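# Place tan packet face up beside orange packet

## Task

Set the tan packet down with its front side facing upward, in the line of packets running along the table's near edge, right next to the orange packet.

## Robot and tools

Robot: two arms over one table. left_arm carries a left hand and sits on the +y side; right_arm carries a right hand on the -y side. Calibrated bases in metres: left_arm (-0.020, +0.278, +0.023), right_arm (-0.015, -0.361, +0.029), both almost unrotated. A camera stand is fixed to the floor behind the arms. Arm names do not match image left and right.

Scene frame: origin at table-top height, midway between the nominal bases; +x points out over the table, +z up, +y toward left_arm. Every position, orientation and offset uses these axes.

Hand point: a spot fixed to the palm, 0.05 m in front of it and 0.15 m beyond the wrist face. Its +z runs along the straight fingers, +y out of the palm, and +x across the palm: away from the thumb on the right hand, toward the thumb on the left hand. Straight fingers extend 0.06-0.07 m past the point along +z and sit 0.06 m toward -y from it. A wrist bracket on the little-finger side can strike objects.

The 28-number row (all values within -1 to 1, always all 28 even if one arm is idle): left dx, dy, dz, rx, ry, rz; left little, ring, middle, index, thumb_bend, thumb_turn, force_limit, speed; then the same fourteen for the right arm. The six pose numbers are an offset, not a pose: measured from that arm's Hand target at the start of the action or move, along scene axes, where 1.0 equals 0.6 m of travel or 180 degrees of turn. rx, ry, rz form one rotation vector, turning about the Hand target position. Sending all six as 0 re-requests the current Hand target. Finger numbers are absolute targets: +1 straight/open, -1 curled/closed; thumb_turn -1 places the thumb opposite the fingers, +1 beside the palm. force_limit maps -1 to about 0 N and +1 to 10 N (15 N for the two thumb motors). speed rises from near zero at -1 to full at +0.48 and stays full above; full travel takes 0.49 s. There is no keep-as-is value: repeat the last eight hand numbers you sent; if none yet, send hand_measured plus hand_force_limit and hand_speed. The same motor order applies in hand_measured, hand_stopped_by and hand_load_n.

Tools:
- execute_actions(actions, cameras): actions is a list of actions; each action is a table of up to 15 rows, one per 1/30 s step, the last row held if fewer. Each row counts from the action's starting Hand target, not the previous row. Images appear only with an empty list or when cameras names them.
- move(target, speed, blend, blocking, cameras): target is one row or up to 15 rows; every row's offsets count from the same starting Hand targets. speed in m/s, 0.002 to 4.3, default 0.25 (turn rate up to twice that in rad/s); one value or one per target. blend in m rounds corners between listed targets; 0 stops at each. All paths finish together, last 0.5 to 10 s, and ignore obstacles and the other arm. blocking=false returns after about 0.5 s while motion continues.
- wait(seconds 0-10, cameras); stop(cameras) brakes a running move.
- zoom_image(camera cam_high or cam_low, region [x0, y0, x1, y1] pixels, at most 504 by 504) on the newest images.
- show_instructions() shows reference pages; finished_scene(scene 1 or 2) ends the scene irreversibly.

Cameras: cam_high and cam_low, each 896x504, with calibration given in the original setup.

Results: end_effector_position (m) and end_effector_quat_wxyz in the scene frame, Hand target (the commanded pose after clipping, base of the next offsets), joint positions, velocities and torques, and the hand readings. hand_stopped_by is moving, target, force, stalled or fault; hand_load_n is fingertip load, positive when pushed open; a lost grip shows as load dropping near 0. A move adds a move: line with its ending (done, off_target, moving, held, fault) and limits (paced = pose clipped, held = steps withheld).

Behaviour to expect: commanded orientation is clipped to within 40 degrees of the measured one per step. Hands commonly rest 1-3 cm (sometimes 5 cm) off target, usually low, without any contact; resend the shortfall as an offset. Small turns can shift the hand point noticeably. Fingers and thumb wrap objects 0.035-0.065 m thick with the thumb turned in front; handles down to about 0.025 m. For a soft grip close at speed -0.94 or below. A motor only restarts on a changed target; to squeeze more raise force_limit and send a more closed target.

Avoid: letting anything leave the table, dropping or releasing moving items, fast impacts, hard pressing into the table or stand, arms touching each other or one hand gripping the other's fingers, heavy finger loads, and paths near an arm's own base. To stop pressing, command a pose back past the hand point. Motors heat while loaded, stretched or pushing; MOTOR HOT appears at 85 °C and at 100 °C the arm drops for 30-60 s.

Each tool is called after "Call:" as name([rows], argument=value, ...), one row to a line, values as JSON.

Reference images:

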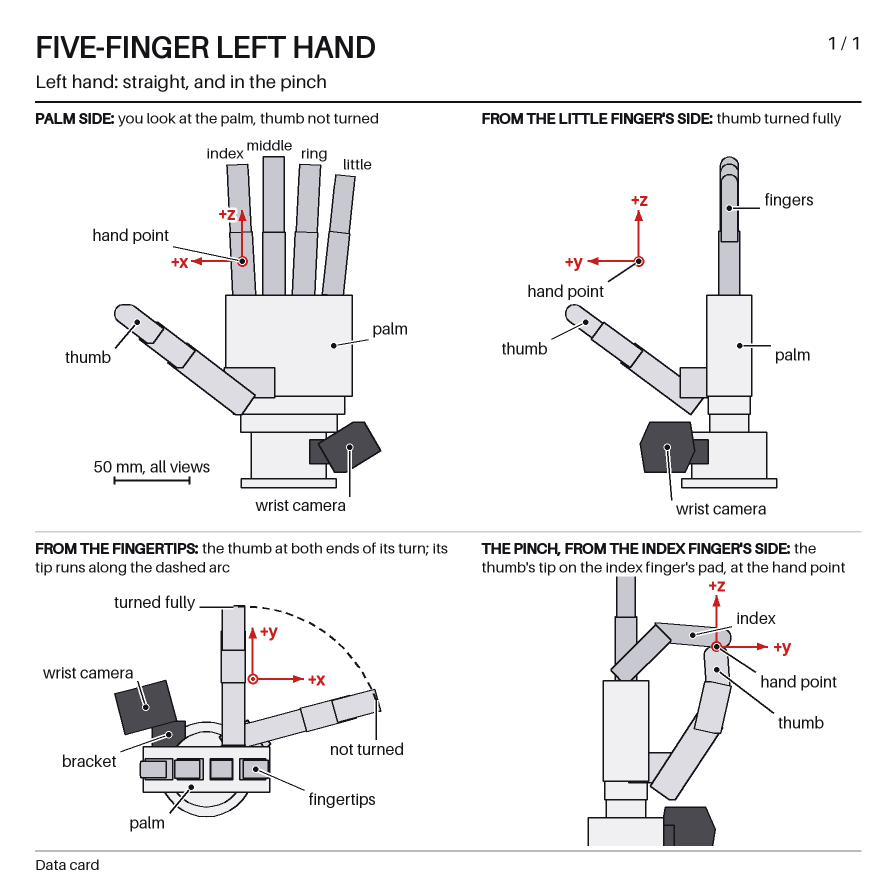

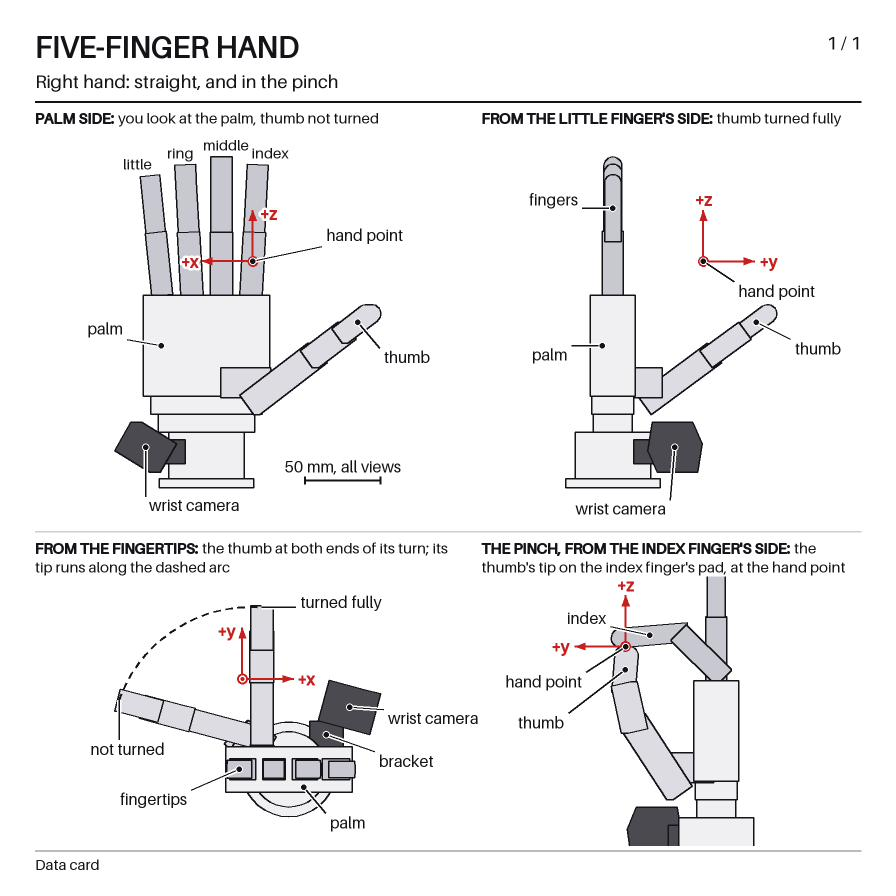

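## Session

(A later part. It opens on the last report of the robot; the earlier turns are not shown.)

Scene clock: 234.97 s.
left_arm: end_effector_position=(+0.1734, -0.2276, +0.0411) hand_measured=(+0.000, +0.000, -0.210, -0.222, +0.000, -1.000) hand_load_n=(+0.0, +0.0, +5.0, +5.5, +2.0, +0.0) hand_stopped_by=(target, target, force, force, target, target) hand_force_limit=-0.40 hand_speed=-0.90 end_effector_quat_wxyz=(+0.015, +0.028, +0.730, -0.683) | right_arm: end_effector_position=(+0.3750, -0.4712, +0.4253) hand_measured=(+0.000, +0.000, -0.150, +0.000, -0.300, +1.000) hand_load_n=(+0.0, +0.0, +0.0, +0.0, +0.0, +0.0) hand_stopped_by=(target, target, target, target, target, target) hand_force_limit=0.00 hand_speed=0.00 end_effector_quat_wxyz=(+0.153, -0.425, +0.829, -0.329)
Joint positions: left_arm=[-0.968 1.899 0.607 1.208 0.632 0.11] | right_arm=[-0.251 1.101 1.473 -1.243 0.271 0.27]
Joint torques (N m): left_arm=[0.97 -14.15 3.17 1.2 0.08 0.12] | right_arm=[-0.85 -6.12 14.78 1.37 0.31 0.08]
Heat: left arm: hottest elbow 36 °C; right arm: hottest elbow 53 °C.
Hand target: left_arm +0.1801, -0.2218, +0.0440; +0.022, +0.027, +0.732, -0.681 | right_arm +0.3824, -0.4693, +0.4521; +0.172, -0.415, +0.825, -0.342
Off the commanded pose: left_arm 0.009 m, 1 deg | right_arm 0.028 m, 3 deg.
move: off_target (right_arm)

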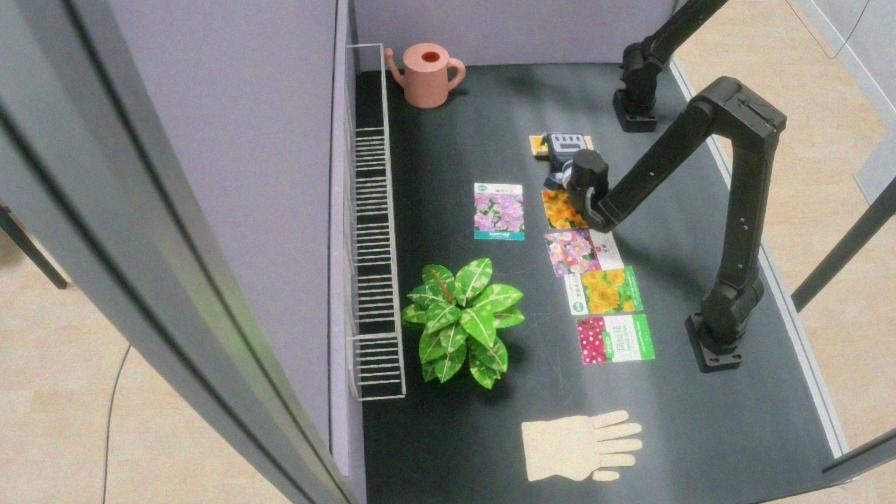

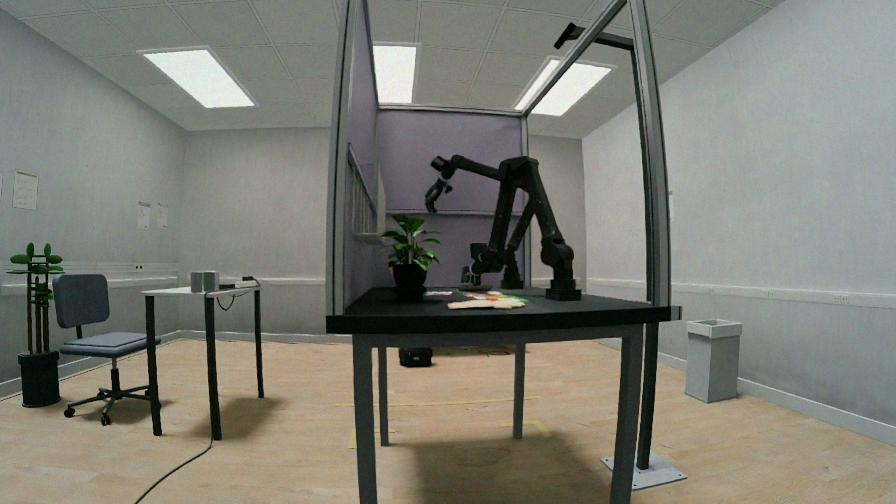

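Call:
move(target=[0.0,0.009,-0.025,0.03,0,0,0,0,-0.5,-0.5,0,-1,-0.4,-0.9,0,0,0,0,0,0,0,0,-0.15,0,-0.3,1,0,0], speed=0.04, cameras=["all"])

Call:
zoom_image(camera="cam_low", region=[440, 230, 560, 320])

Call:
zoom_image(camera="cam_high", region=[480, 80, 680, 280])

Scene clock: 236.97 s.
left_arm: end_effector_position=(+0.1735, -0.2209, +0.0326) hand_measured=(+0.000, +0.000, -0.210, -0.222, +0.000, -1.000) hand_load_n=(-0.5, +0.0, +6.0, +6.0, +3.5, +0.5) hand_stopped_by=(target, target, force, force, target, target) hand_force_limit=-0.40 hand_speed=-0.90 end_effector_quat_wxyz=(+0.014, +0.031, +0.757, -0.652) | right_arm: end_effector_position=(+0.3750, -0.4712, +0.4253) hand_measured=(+0.000, +0.000, -0.150, +0.000, -0.300, +1.000) hand_load_n=(+0.0, +0.0, +0.0, +0.0, +0.0, +0.0) hand_stopped_by=(target, target, target, target, target, target) hand_force_limit=0.00 hand_speed=0.00 end_effector_quat_wxyz=(+0.153, -0.425, +0.829, -0.329)
Joint positions: left_arm=[-0.968 1.851 0.607 1.06 0.627 0.172] | right_arm=[-0.251 1.101 1.473 -1.243 0.271 0.27]
Joint torques (N m): left_arm=[0.38 -13.39 3.95 0.81 -0.12 0.07] | right_arm=[-0.85 -6.12 14.78 1.37 0.32 0.08]
Heat: left arm: hottest elbow 35 °C; right arm: hottest elbow 53 °C.
Hand target: left_arm +0.1801, -0.2164, +0.0288; +0.021, +0.028, +0.763, -0.646 | right_arm +0.3824, -0.4693, +0.4521; +0.172, -0.415, +0.825, -0.342
Off the commanded pose: left_arm 0.009 m, 1 deg | right_arm 0.028 m, 3 deg.
move: off_target (right_arm)

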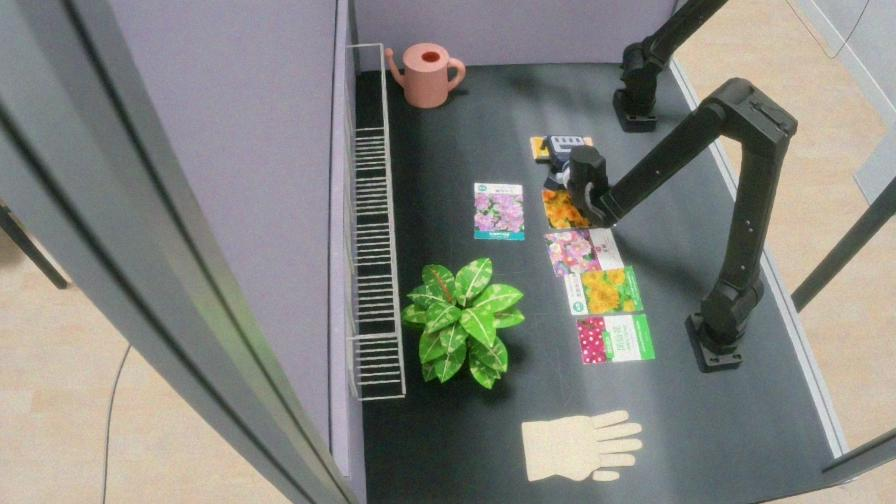

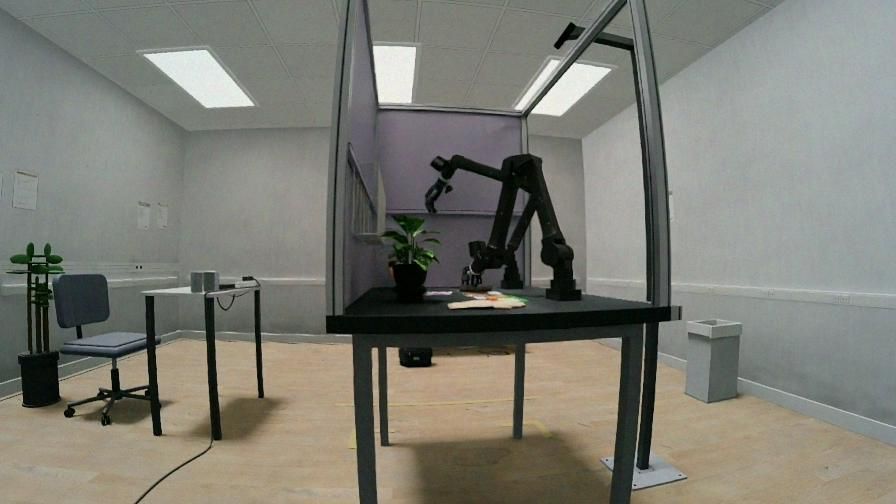

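Scaled by 4.200 from the camera's 896x504 image, which has a finer 1280x720 frame.

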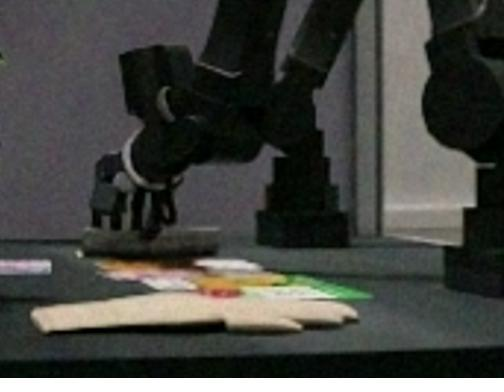

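Scaled by 2.520 from the camera's 896x504 image, which has a finer 1280x720 frame.

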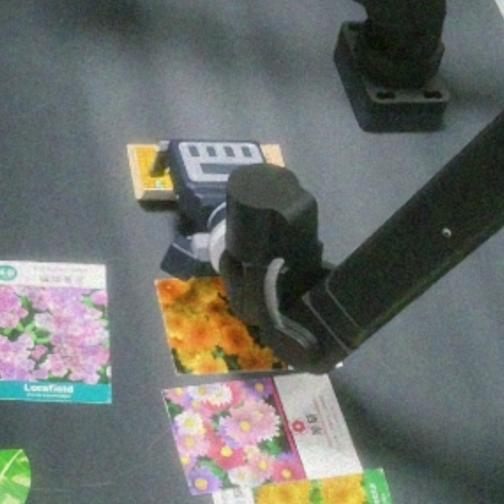

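Call:
move(target=[0.0,0.0,-0.012,0,0,0,0,0,-0.5,-0.5,0,-1,-0.4,-0.9,0,0,0,0,0,0,0,0,-0.15,0,-0.3,1,0,0], speed=0.03, cameras=[])

Scene clock: 237.83 s.
left_arm: end_effector_position=(+0.1736, -0.2209, +0.0325) hand_measured=(+0.000, +0.000, -0.210, -0.222, +0.000, -1.000) hand_load_n=(+0.0, +0.0, +6.5, +6.0, +3.5, +0.5) hand_stopped_by=(target, target, force, force, target, target) hand_force_limit=-0.40 hand_speed=-0.90 end_effector_quat_wxyz=(+0.015, +0.032, +0.757, -0.652) | right_arm: end_effector_position=(+0.3750, -0.4712, +0.4253) hand_measured=(+0.000, +0.000, -0.150, +0.000, -0.300, +1.000) hand_load_n=(+0.0, +0.0, +0.0, +0.0, +0.0, -0.5) hand_stopped_by=(target, target, target, target, target, target) hand_force_limit=0.00 hand_speed=0.00 end_effector_quat_wxyz=(+0.153, -0.425, +0.829, -0.329)
Joint positions: left_arm=[-0.968 1.851 0.607 1.06 0.627 0.173] | right_arm=[-0.251 1.101 1.473 -1.243 0.271 0.27]
Joint torques (N m): left_arm=[0.44 -11.16 4.08 1.52 -0.15 0.12] | right_arm=[-0.85 -6.12 14.78 1.37 0.32 0.08]
Heat: left arm: hottest elbow 35 °C; right arm: hottest elbow 53 °C.
Hand target: left_arm +0.1801, -0.2164, +0.0216; +0.021, +0.028, +0.763, -0.646 | right_arm +0.3824, -0.4693, +0.4521; +0.172, -0.415, +0.825, -0.342
Off the commanded pose: left_arm 0.013 m, 1 deg | right_arm 0.028 m, 3 deg.
move: off_target (left_arm, right_arm)
No camera images: "cameras" was empty.

Call:
move(target=[0.0,0.0,0.012,0,0,0,0.2,0.2,0.2,0.2,0,-1,-0.4,-0.7,0,0,0,0,0,0,0,0,-0.15,0,-0.3,1,0,0], speed=0.03, cameras=["all"])

Call:
zoom_image(camera="cam_high", region=[480, 80, 680, 280])

Call:
zoom_image(camera="cam_low", region=[440, 230, 560, 320])

Scene clock: 239.03 s.
left_arm: end_effector_position=(+0.1736, -0.2200, +0.0300) hand_measured=(+0.200, +0.200, +0.200, +0.200, +0.000, -1.000) hand_load_n=(+0.0, +0.0, -0.5, +0.0, +0.0, +0.0) hand_stopped_by=(target, target, target, target, target, target) hand_force_limit=-0.40 hand_speed=-0.70 end_effector_quat_wxyz=(+0.015, +0.031, +0.760, -0.649) | right_arm: end_effector_position=(+0.3750, -0.4712, +0.4253) hand_measured=(+0.000, +0.000, -0.150, +0.000, -0.300, +1.000) hand_load_n=(+0.0, +0.0, +0.0, +0.0, +0.0, +0.0) hand_stopped_by=(target, target, target, target, target, target) hand_force_limit=0.00 hand_speed=0.00 end_effector_quat_wxyz=(+0.153, -0.425, +0.829, -0.329)
Joint positions: left_arm=[-0.968 1.851 0.607 1.049 0.625 0.178] | right_arm=[-0.251 1.101 1.473 -1.243 0.271 0.27]
Joint torques (N m): left_arm=[0.44 -12.92 4 1.2 -0.06 0.05] | right_arm=[-0.85 -6.12 14.78 1.37 0.32 0.08]
Heat: left arm: hottest elbow 35 °C; right arm: hottest elbow 54 °C.
Hand target: left_arm +0.1801, -0.2164, +0.0288; +0.021, +0.028, +0.763, -0.646 | right_arm +0.3824, -0.4693, +0.4521; +0.172, -0.415, +0.825, -0.342
Off the commanded pose: left_arm 0.007 m, 1 deg | right_arm 0.028 m, 3 deg.
move: off_target (right_arm)

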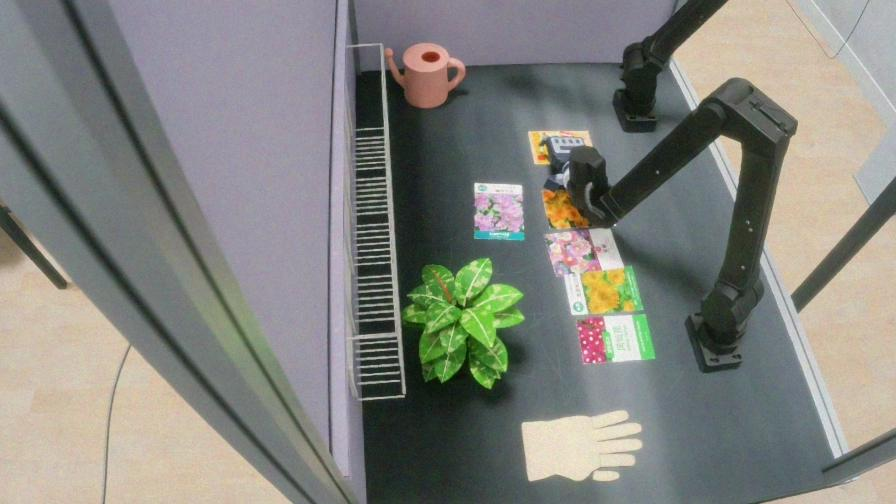

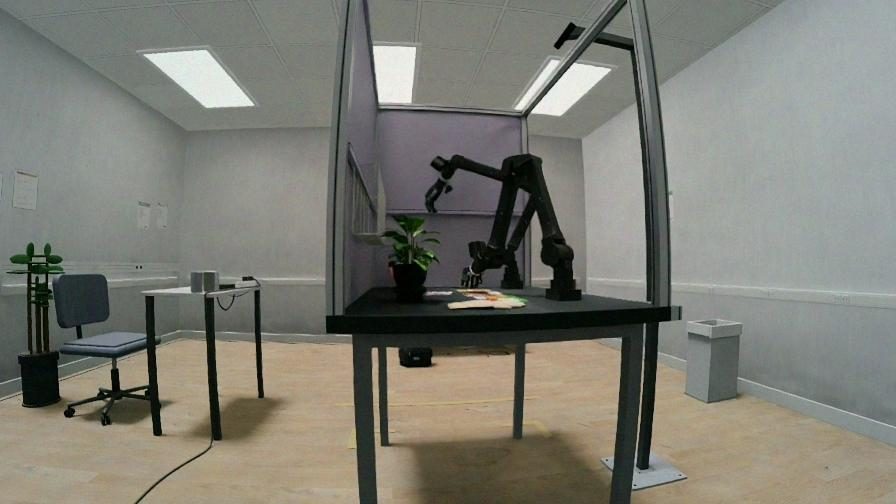

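Scaled by 2.520 from the camera's 896x504 image, which has a finer 1280x720 frame.

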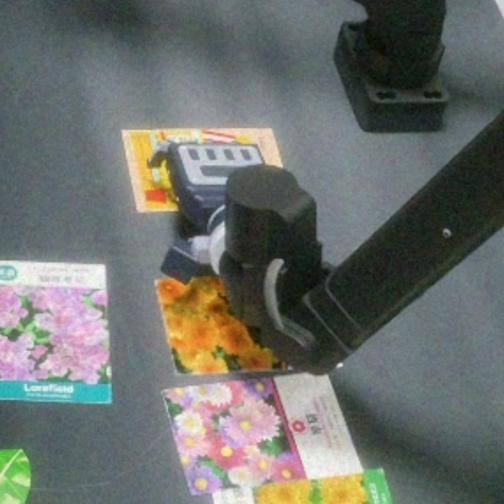

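Scaled by 4.200 from the camera's 896x504 image, which has a finer 1280x720 frame.

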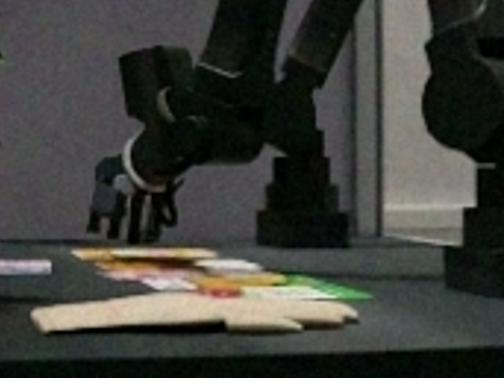

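Call:
move([
  [0.0,0.055,0.0,0,0,0,0.2,0.2,0.2,0.2,0,-1,-0.4,-0.7,0,0,0,0,0,0,0,0,-0.15,0,-0.3,1,0,0],
  [0.0,0.08,0.27,0,0,0,0.2,0.2,0.2,0.2,0,-1,-0.4,-0.7,0,0,0,0,0,0,0,0,-0.15,0,-0.3,1,0,0],
  [0.0,0.3,0.35,0,0,0,0.2,0.2,0.2,0.2,0,-1,-0.4,-0.7,0,0,0,0,0,0,0,0,-0.15,0,-0.3,1,0,0],
], speed=[0.05,0.15,0.25], blend=[0,0.03,0], cameras=["all"])

Call:
zoom_image(camera="cam_high", region=[480, 80, 680, 280])

Scene clock: 243.20 s.
left_arm: end_effector_position=(+0.1765, -0.0407, +0.2357) hand_measured=(+0.200, +0.200, +0.200, +0.200, +0.000, -1.000) hand_load_n=(+0.0, +0.0, +0.0, +0.0, +0.0, +0.0) hand_stopped_by=(target, target, target, target, target, target) hand_force_limit=-0.40 hand_speed=-0.70 end_effector_quat_wxyz=(+0.013, +0.027, +0.764, -0.645) | right_arm: end_effector_position=(+0.3750, -0.4712, +0.4253) hand_measured=(+0.000, +0.000, -0.150, +0.000, -0.300, +1.000) hand_load_n=(+0.0, +0.0, +0.0, +0.0, +0.0, +0.0) hand_stopped_by=(target, target, target, target, target, target) hand_force_limit=0.00 hand_speed=0.00 end_effector_quat_wxyz=(+0.153, -0.425, +0.829, -0.329)
Joint positions: left_arm=[-0.558 0.898 0.526 0.047 1.018 0.335] | right_arm=[-0.251 1.101 1.473 -1.243 0.271 0.27]
Joint torques (N m): left_arm=[0.79 -5.07 8.9 0.83 0.31 0.07] | right_arm=[-0.85 -6.12 14.79 1.37 0.32 0.08]
Heat: left arm: hottest elbow 35 °C; right arm: hottest elbow 54 °C.
Hand target: left_arm +0.1801, -0.0364, +0.2390; +0.021, +0.028, +0.763, -0.646 | right_arm +0.3824, -0.4693, +0.4521; +0.172, -0.415, +0.825, -0.342
Off the commanded pose: left_arm 0.006 m, 1 deg | right_arm 0.028 m, 3 deg.
move: off_target (right_arm)

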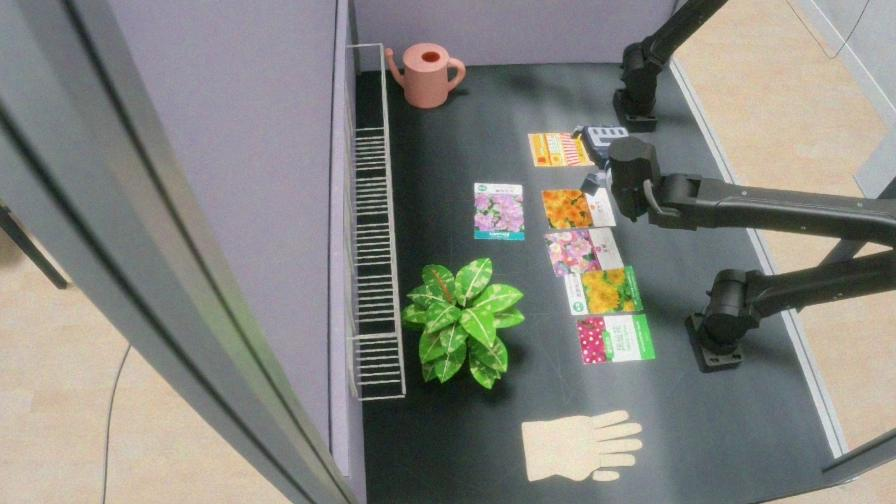

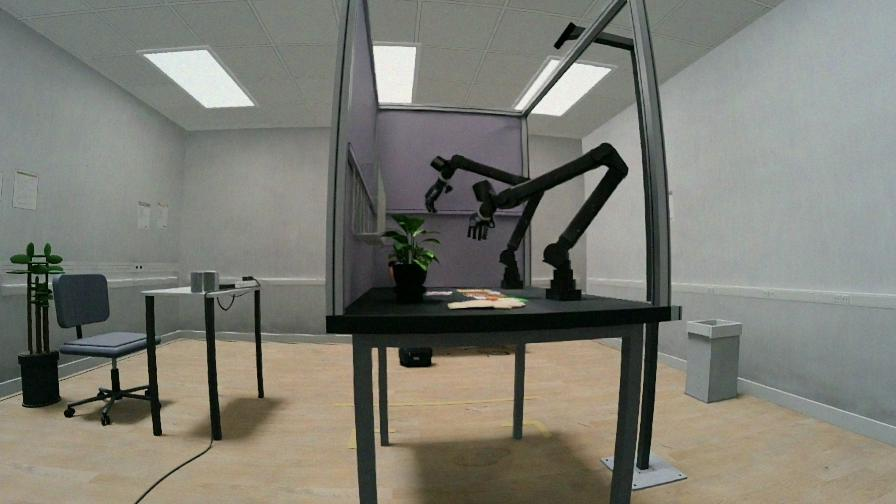

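Scaled by 2.520 from the camera's 896x504 image, which has a finer 1280x720 frame.

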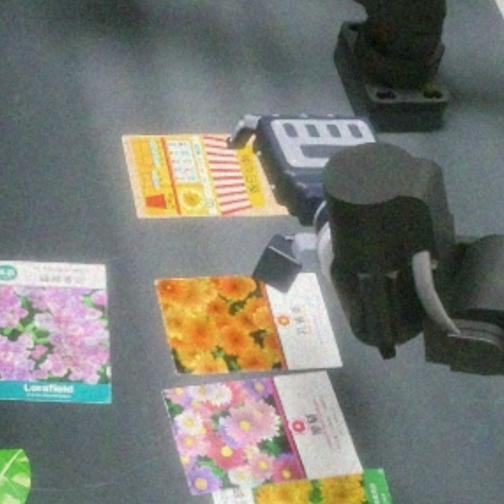

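Call:
move([
  [0.0,-0.1,0,0.1685,0.0197,0.0106,0,0,-0.15,0,-0.3,1,0,0,0,0,0,0,0,0,0,0,-0.15,0,-0.3,1,0,0],
  [-0.05,-0.389,-0.2,0.1685,0.0197,0.0106,0,0,-0.15,0,-0.3,1,0,0,0,0,0,0,0,0,0,0,-0.15,0,-0.3,1,0,0],
], speed=0.25, cameras=["all"])

Call:
zoom_image(camera="cam_high", region=[480, 80, 680, 280])

Scene clock: 247.73 s.
left_arm: end_effector_position=(+0.1447, -0.2441, +0.1059) hand_measured=(+0.000, +0.000, -0.150, +0.000, -0.300, +1.000) hand_load_n=(-0.5, +0.0, +0.0, +0.0, +0.0, +0.0) hand_stopped_by=(target, target, target, target, target, target) hand_force_limit=0.00 hand_speed=0.00 end_effector_quat_wxyz=(-0.005, -0.003, +0.914, -0.406) | right_arm: end_effector_position=(+0.3750, -0.4712, +0.4253) hand_measured=(+0.000, +0.000, -0.150, +0.000, -0.300, +1.000) hand_load_n=(+0.0, +0.0, +0.0, +0.0, +0.0, +0.0) hand_stopped_by=(target, target, target, target, target, target) hand_force_limit=0.00 hand_speed=0.00 end_effector_quat_wxyz=(+0.153, -0.425, +0.829, -0.329)
Joint positions: left_arm=[-1.143 1.557 1.006 -0.237 0.33 0.298] | right_arm=[-0.251 1.101 1.473 -1.243 0.271 0.27]
Joint torques (N m): left_arm=[-1.2 -10.93 11.9 1.95 -0.03 -0.18] | right_arm=[-0.85 -6.12 14.78 1.39 0.32 0.08]
Heat: left arm: hottest elbow 36 °C; right arm: hottest elbow 55 °C.
Hand target: left_arm +0.1501, -0.2697, +0.1188; +0.000, +0.000, +0.906, -0.424 | right_arm +0.3824, -0.4693, +0.4521; +0.172, -0.415, +0.825, -0.342
Off the commanded pose: left_arm 0.029 m, 2 deg | right_arm 0.028 m, 3 deg.
move: off_target (left_arm, right_arm)

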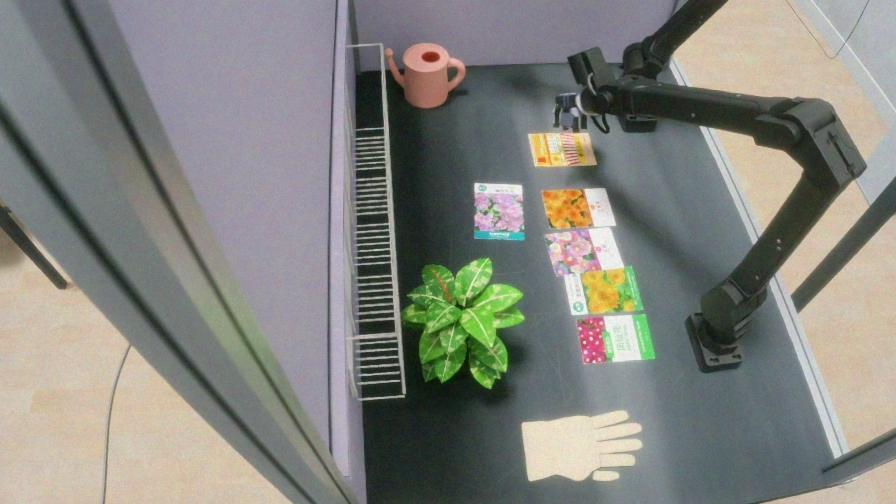

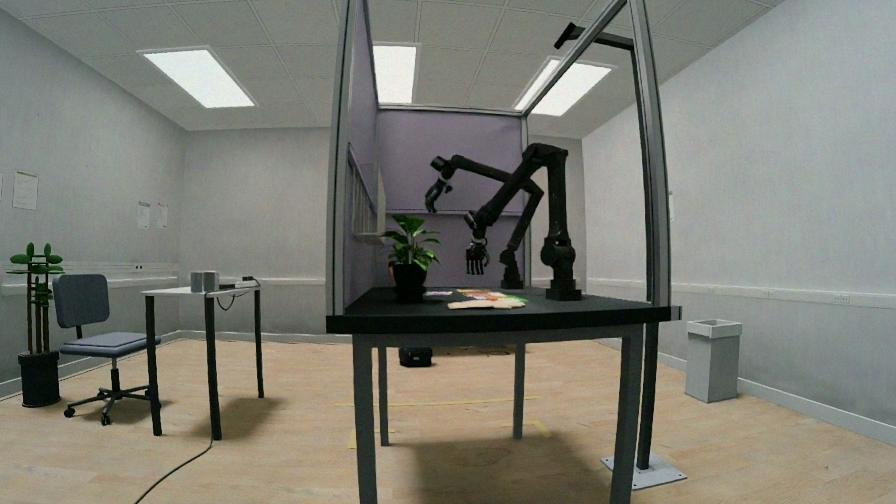

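Scaled by 2.520 from the camera's 896x504 image, which has a finer 1280x720 frame.

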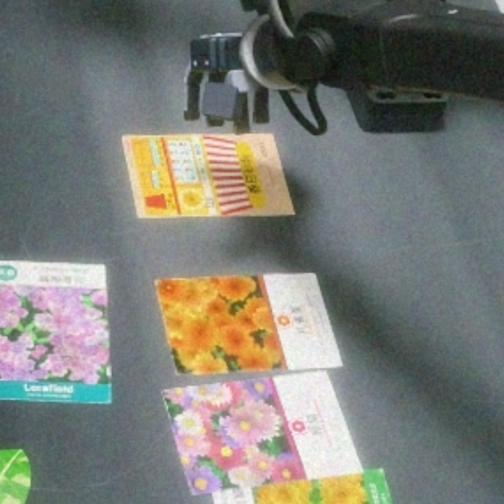

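Call:
move(target=[0.0,-0.02,-0.1,0,0,0,0,0,-0.15,0,-0.3,1,0,0,0,0,0,0,0,0,0,0,-0.15,0,-0.3,1,0,0], speed=0.12, cameras=["cam_low"])

Call:
zoom_image(camera="cam_low", region=[440, 210, 580, 320])

Scene clock: 250.43 s.
left_arm: end_effector_position=(+0.1540, -0.2690, +0.0603) hand_measured=(+0.000, +0.000, -0.150, +0.000, -0.300, +1.000) hand_load_n=(+0.0, +0.0, +0.0, +0.0, +0.0, +0.0) hand_stopped_by=(target, target, target, target, target, target) hand_force_limit=0.00 hand_speed=0.00 end_effector_quat_wxyz=(+0.002, -0.002, +0.909, -0.418) | right_arm: end_effector_position=(+0.3750, -0.4712, +0.4253) hand_measured=(+0.000, +0.000, -0.150, +0.000, -0.300, +1.000) hand_load_n=(+0.0, +0.0, +0.0, +0.0, +0.0, +0.0) hand_stopped_by=(target, target, target, target, target, target) hand_force_limit=0.00 hand_speed=0.00 end_effector_quat_wxyz=(+0.153, -0.425, +0.829, -0.329)
Joint positions: left_arm=[-1.148 1.682 1.006 -0.081 0.322 0.291] | right_arm=[-0.251 1.101 1.473 -1.243 0.271 0.27]
Joint torques (N m): left_arm=[-1.9 -12.75 8.85 2.11 -0.01 -0.22] | right_arm=[-0.85 -6.12 14.78 1.37 0.31 0.08]
Heat: left arm: hottest elbow 36 °C; right arm: hottest elbow 55 °C.
Hand target: left_arm +0.1501, -0.2817, +0.0589; +0.000, +0.000, +0.906, -0.424 | right_arm +0.3824, -0.4693, +0.4521; +0.172, -0.415, +0.825, -0.342
Off the commanded pose: left_arm 0.013 m, 1 deg | right_arm 0.028 m, 3 deg.
move: off_target (left_arm, right_arm)
Images, in order (width x height): cam_low 896x504.

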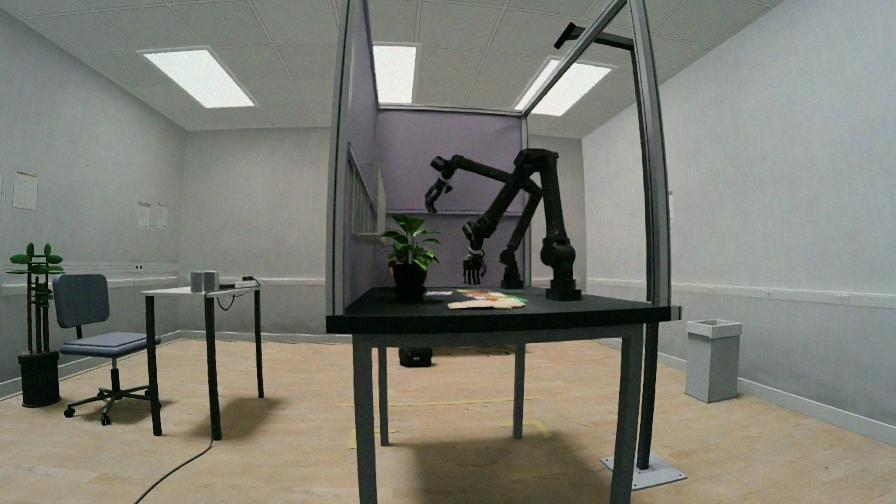

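Scaled by 3.600 from the camera's 896x504 image, which has a finer 1280x720 frame.

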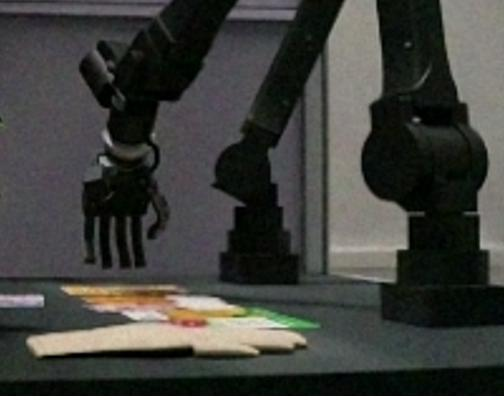

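Call:
move(target=[0.0,0.0,-0.062,0,0,0,0,0,-0.15,0,-0.3,1,0,0,0,0,0,0,0,0,0,0,-0.15,0,-0.3,1,0,0], speed=0.06, cameras=["cam_high"])

Call:
zoom_image(camera="cam_high", region=[480, 80, 680, 280])

Scene clock: 251.80 s.
left_arm: end_effector_position=(+0.1602, -0.2824, +0.0380) hand_measured=(+0.000, +0.000, -0.150, +0.000, -0.300, +1.000) hand_load_n=(+0.0, +0.0, +0.0, +0.0, +0.0, +0.0) hand_stopped_by=(target, target, target, target, target, target) hand_force_limit=0.00 hand_speed=0.00 end_effector_quat_wxyz=(+0.008, +0.001, +0.902, -0.431) | right_arm: end_effector_position=(+0.3750, -0.4712, +0.4253) hand_measured=(+0.000, +0.000, -0.150, +0.000, -0.300, +1.000) hand_load_n=(+0.0, +0.0, +0.0, +0.0, -0.5, +0.0) hand_stopped_by=(target, target, target, target, target, target) hand_force_limit=0.00 hand_speed=0.00 end_effector_quat_wxyz=(+0.153, -0.425, +0.829, -0.329)
Joint positions: left_arm=[-1.148 1.747 1.006 0.017 0.322 0.291] | right_arm=[-0.251 1.101 1.473 -1.243 0.271 0.27]
Joint torques (N m): left_arm=[-1.44 -12.75 6.32 2.15 -0.02 -0.17] | right_arm=[-0.85 -6.12 14.78 1.37 0.31 0.08]
Heat: left arm: hottest elbow 36 °C; right arm: hottest elbow 55 °C.
Hand target: left_arm +0.1501, -0.2817, +0.0216; +0.000, +0.000, +0.906, -0.424 | right_arm +0.3824, -0.4693, +0.4521; +0.172, -0.415, +0.825, -0.342
Off the commanded pose: left_arm 0.019 m, 1 deg | right_arm 0.028 m, 3 deg.
move: off_target (left_arm, right_arm)
Images, in order (width x height): cam_high 896x504.

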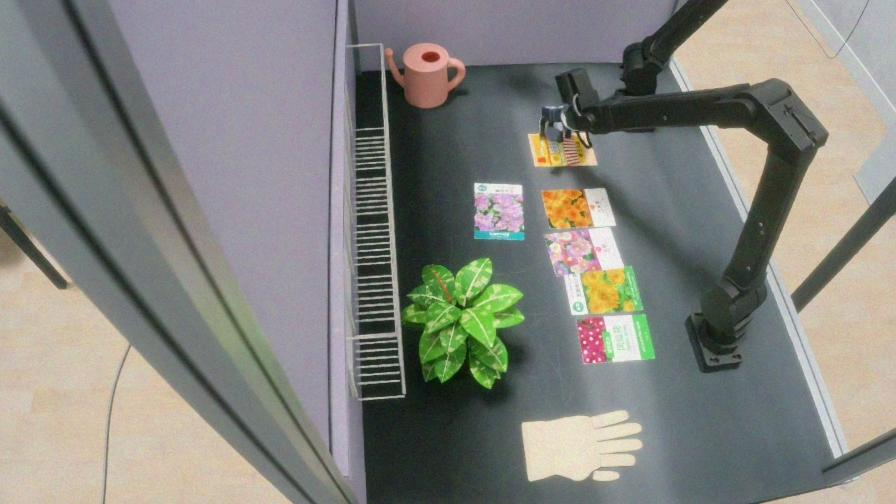

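Scaled by 2.520 from the camera's 896x504 image, which has a finer 1280x720 frame.

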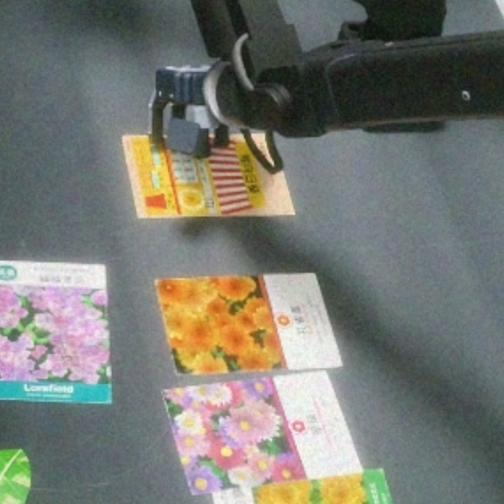

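Call:
move([
  [0.0,0.03,0.0,0,0,0,0,0,-0.15,0,-0.3,1,0,0,0,0,0,0,0,0,0,0,-0.15,0,-0.3,1,0,0],
  [0.0,0.03,-0.017,0,0,0,0,0,-0.15,0,-0.3,1,0,0,0,0,0,0,0,0,0,0,-0.15,0,-0.3,1,0,0],
], speed=0.06, cameras=["cam_high"])

Call:
zoom_image(camera="cam_high", region=[480, 80, 680, 280])

Scene clock: 253.57 s.
left_arm: end_effector_position=(+0.1552, -0.2742, +0.0308) hand_measured=(+0.000, +0.000, -0.150, +0.000, -0.300, +1.000) hand_load_n=(+0.0, -1.5, -2.0, -1.0, +0.0, +0.0) hand_stopped_by=(target, target, target, target, target, target) hand_force_limit=0.00 hand_speed=0.00 end_effector_quat_wxyz=(+0.008, +0.003, +0.899, -0.438) | right_arm: end_effector_position=(+0.3750, -0.4712, +0.4253) hand_measured=(+0.000, +0.000, -0.150, +0.000, -0.300, +1.000) hand_load_n=(+0.0, +0.0, +0.0, +0.0, +0.0, +0.0) hand_stopped_by=(target, target, target, target, target, target) hand_force_limit=0.00 hand_speed=0.00 end_effector_quat_wxyz=(+0.153, -0.425, +0.829, -0.329)
Joint positions: left_arm=[-1.148 1.74 0.962 0.069 0.328 0.291] | right_arm=[-0.251 1.101 1.473 -1.243 0.271 0.27]
Joint torques (N m): left_arm=[-0.56 -12.92 5.37 1.55 0.2 -0.04] | right_arm=[-0.85 -6.12 14.78 1.37 0.32 0.08]
Heat: left arm: hottest elbow 36 °C; right arm: hottest elbow 55 °C.
Hand target: left_arm +0.1501, -0.2637, +0.0115; +0.001, +0.000, +0.906, -0.424 | right_arm +0.3824, -0.4693, +0.4521; +0.172, -0.415, +0.825, -0.342
Off the commanded pose: left_arm 0.023 m, 2 deg | right_arm 0.028 m, 3 deg.
move: off_target (left_arm, right_arm)
Images, in order (width x height): cam_high 896x504.

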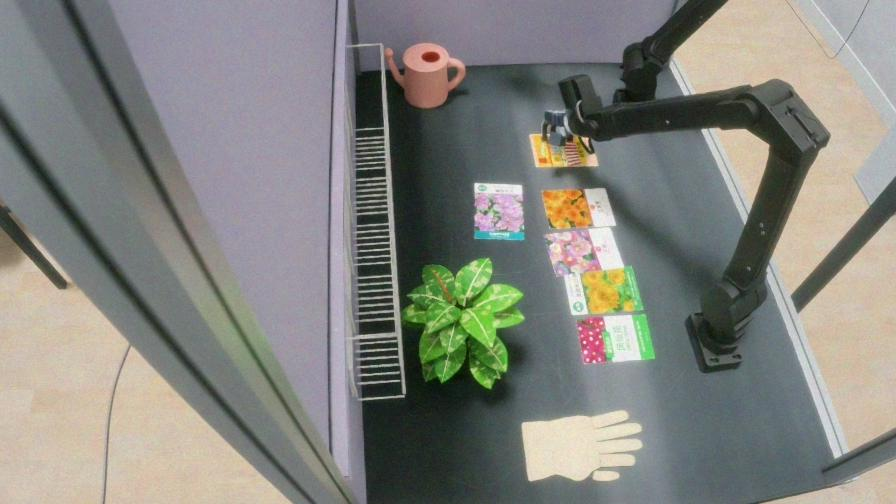

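Scaled by 2.520 from the camera's 896x504 image, which has a finer 1280x720 frame.

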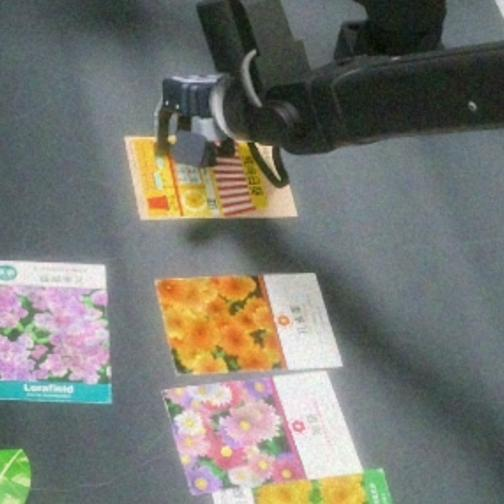

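Call:
move(target=[0.007,0.085,0.008,0,0,0,0,0,-0.15,0,-0.3,1,0,0,0,0,0,0,0,0,0,0,-0.15,0,-0.3,1,0,0], speed=0.06, cameras=["cam_high"])

Call:
zoom_image(camera="cam_high", region=[480, 80, 680, 280])

Scene clock: 255.27 s.
left_arm: end_effector_position=(+0.1499, -0.2291, +0.0297) hand_measured=(+0.000, +0.000, -0.150, +0.000, -0.300, +1.000) hand_load_n=(-0.5, +0.0, +0.0, +0.0, +0.0, +0.0) hand_stopped_by=(target, target, target, target, target, target) hand_force_limit=0.00 hand_speed=0.00 end_effector_quat_wxyz=(+0.000, +0.007, +0.899, -0.437) | right_arm: end_effector_position=(+0.3750, -0.4712, +0.4253) hand_measured=(+0.000, +0.000, -0.150, +0.000, -0.300, +1.000) hand_load_n=(+0.0, +0.0, +0.0, +0.0, +0.0, +0.0) hand_stopped_by=(target, target, target, target, target, target) hand_force_limit=0.00 hand_speed=0.00 end_effector_quat_wxyz=(+0.153, -0.425, +0.829, -0.329)
Joint positions: left_arm=[-1.109 1.659 0.844 0.089 0.374 0.321] | right_arm=[-0.251 1.101 1.473 -1.243 0.271 0.27]
Joint torques (N m): left_arm=[1.44 -12.98 4.81 1.26 0.11 0.06] | right_arm=[-0.85 -6.12 14.78 1.37 0.31 0.08]
Heat: left arm: hottest elbow 36 °C; right arm: hottest elbow 55 °C.
Hand target: left_arm +0.1542, -0.2128, +0.0163; +0.000, +0.000, +0.906, -0.424 | right_arm +0.3824, -0.4693, +0.4521; +0.172, -0.415, +0.825, -0.342
Off the commanded pose: left_arm 0.022 m, 2 deg | right_arm 0.028 m, 3 deg.
move: off_target (left_arm, right_arm)
Images, in order (width x height): cam_high 896x504.

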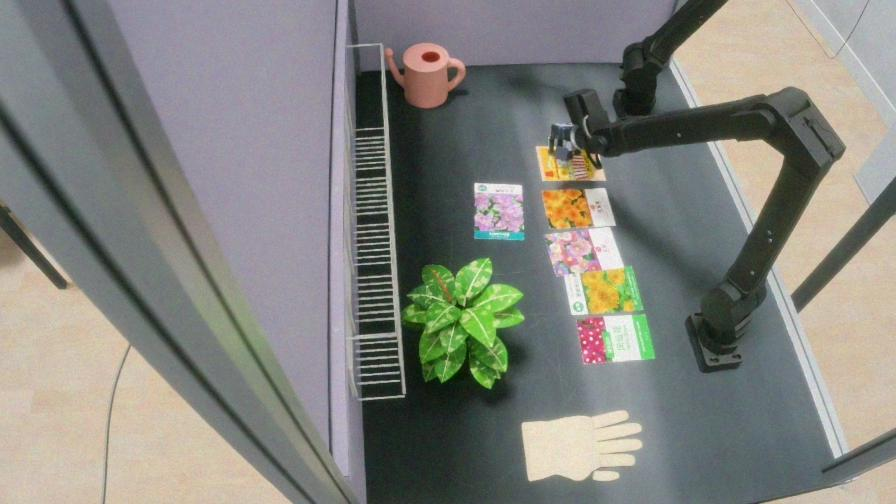

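Scaled by 2.520 from the camera's 896x504 image, which has a finer 1280x720 frame.

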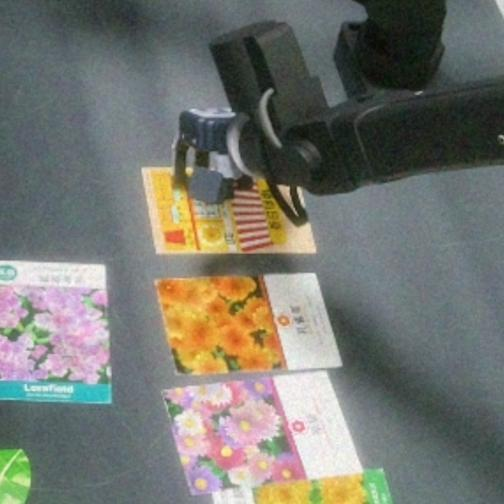

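Call:
move(target=[0.022,0.03,-0.004,0,0,0,0,0,-0.15,0,-0.3,1,0,0,0,0,0,0,0,0,0,0,-0.15,0,-0.3,1,0,0], speed=0.06, cameras=["cam_high"])

Call:
zoom_image(camera="cam_high", region=[480, 80, 680, 280])

Scene clock: 256.67 s.
left_arm: end_effector_position=(+0.1613, -0.2123, +0.0291) hand_measured=(+0.000, +0.000, -0.150, +0.000, -0.300, +1.000) hand_load_n=(+0.0, +0.0, +0.0, +0.0, +0.0, +0.0) hand_stopped_by=(target, target, target, target, target, target) hand_force_limit=0.00 hand_speed=0.00 end_effector_quat_wxyz=(-0.002, +0.008, +0.898, -0.439) | right_arm: end_effector_position=(+0.3750, -0.4712, +0.4253) hand_measured=(+0.000, +0.000, -0.150, +0.000, -0.300, +1.000) hand_load_n=(+0.0, +0.0, +0.0, +0.0, +0.0, +0.0) hand_stopped_by=(target, target, target, target, target, target) hand_force_limit=0.00 hand_speed=0.00 end_effector_quat_wxyz=(+0.153, -0.425, +0.829, -0.329)
Joint positions: left_arm=[-1.066 1.642 0.818 0.089 0.412 0.352] | right_arm=[-0.251 1.101 1.473 -1.243 0.271 0.27]
Joint torques (N m): left_arm=[1.03 -12.4 4.74 1.18 -0.03 0.12] | right_arm=[-0.85 -6.12 14.78 1.37 0.31 0.08]
Heat: left arm: hottest elbow 36 °C; right arm: hottest elbow 55 °C.
Hand target: left_arm +0.1674, -0.1947, +0.0138; +0.000, +0.000, +0.906, -0.424 | right_arm +0.3824, -0.4693, +0.4521; +0.172, -0.415, +0.825, -0.342
Off the commanded pose: left_arm 0.024 m, 2 deg | right_arm 0.028 m, 3 deg.
move: off_target (left_arm, right_arm)
Images, in order (width x height): cam_high 896x504.

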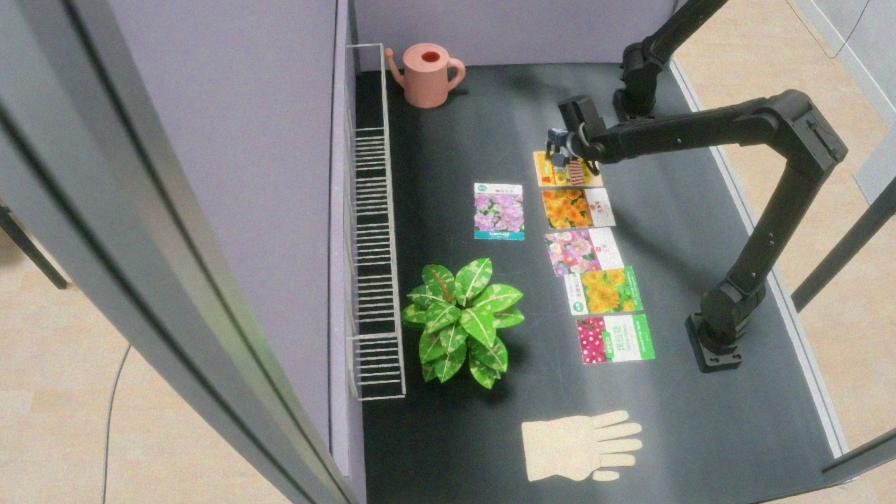

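Scaled by 2.520 from the camera's 896x504 image, which has a finer 1280x720 frame.

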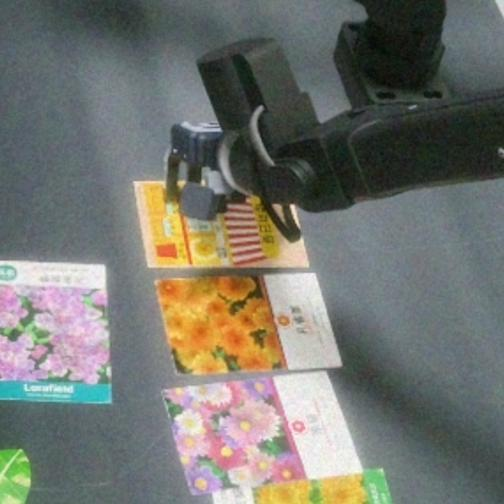

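Call:
move([
  [-0.006,-0.02,0.026,0,0,0,0,0,-0.15,0,-0.3,1,0,0,0,0,0,0,0,0,0,0,-0.15,0,-0.3,1,0,0],
  [-0.008,-0.029,0.25,0,0,0,0,0,-0.15,0,-0.3,1,0,0,0,0,0,0,0,0,0,0,-0.15,0,-0.3,1,0,0],
  [0.0,0.25,0.35,0,0,0,0,0,-0.15,0,-0.3,1,0,0,0,0,0,0,0,0,0,0,-0.15,0,-0.3,1,0,0],
], speed=[0.06,0.12,0.3], blend=[0.005,0.03,0], cameras=["all"])

Call:
zoom_image(camera="cam_high", region=[480, 80, 680, 280])

Scene clock: 260.10 s.
left_arm: end_effector_position=(+0.1652, -0.0510, +0.2250) hand_measured=(+0.000, +0.000, -0.150, +0.000, -0.300, +1.000) hand_load_n=(+0.0, +0.0, +0.0, +0.0, +0.0, +0.0) hand_stopped_by=(target, target, target, target, target, target) hand_force_limit=0.00 hand_speed=0.00 end_effector_quat_wxyz=(-0.001, +0.003, +0.905, -0.426) | right_arm: end_effector_position=(+0.3750, -0.4712, +0.4253) hand_measured=(+0.000, +0.000, -0.150, +0.000, -0.300, +1.000) hand_load_n=(+0.0, +0.0, +0.0, +0.0, +0.0, +0.0) hand_stopped_by=(target, target, target, target, target, target) hand_force_limit=0.00 hand_speed=0.00 end_effector_quat_wxyz=(+0.153, -0.425, +0.829, -0.329)
Joint positions: left_arm=[-0.8 1.02 0.862 -0.708 0.579 0.571] | right_arm=[-0.251 1.101 1.473 -1.243 0.271 0.27]
Joint torques (N m): left_arm=[0.73 -6.71 8.84 0.75 0.43 0.07] | right_arm=[-0.85 -6.12 14.78 1.37 0.32 0.07]
Heat: left arm: hottest elbow 36 °C; right arm: hottest elbow 56 °C.
Hand target: left_arm +0.1674, -0.0448, +0.2239; +0.000, +0.000, +0.906, -0.424 | right_arm +0.3824, -0.4693, +0.4521; +0.172, -0.415, +0.825, -0.342
Off the commanded pose: left_arm 0.007 m, 0 deg | right_arm 0.028 m, 3 deg.
move: off_target (right_arm)

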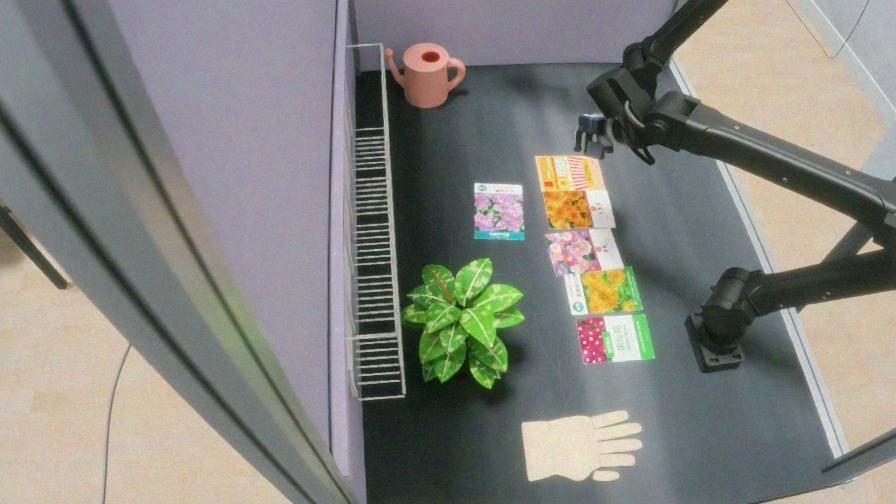

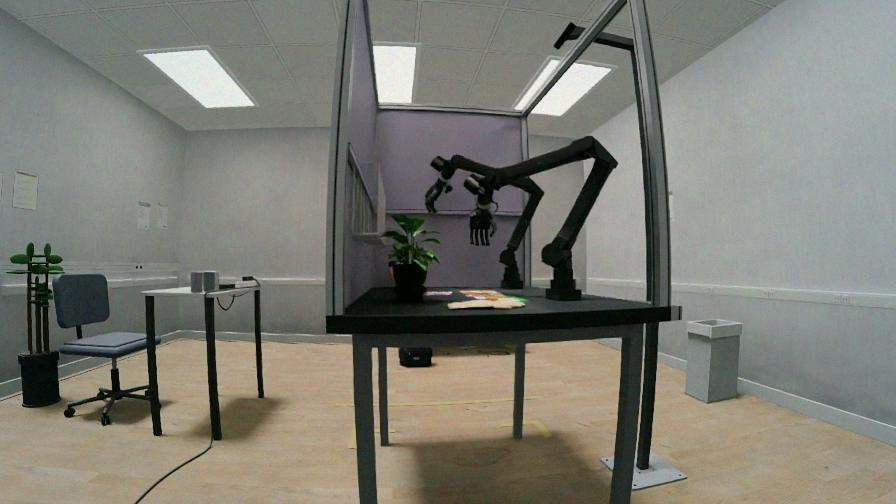

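Scaled by 2.520 from the camera's 896x504 image, which has a finer 1280x720 frame.

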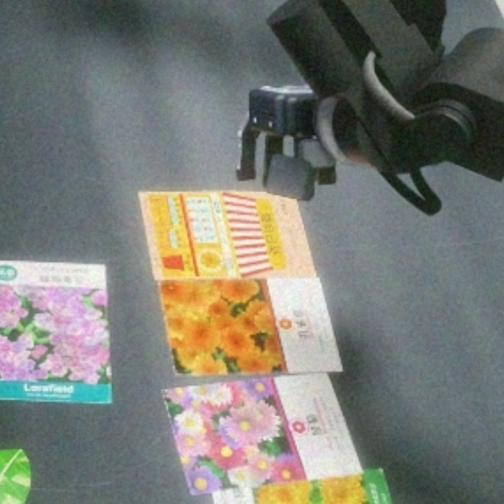

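Call:
zoom_image(camera="cam_high", region=[525, 145, 625, 235])

Scaled by 5.040 from the camera's 896x504 image, which has a finer 1280x720 frame.

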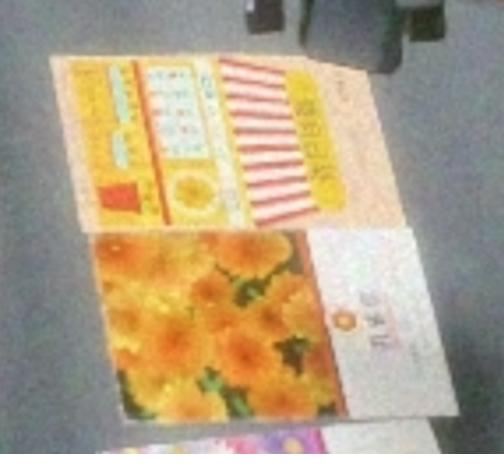

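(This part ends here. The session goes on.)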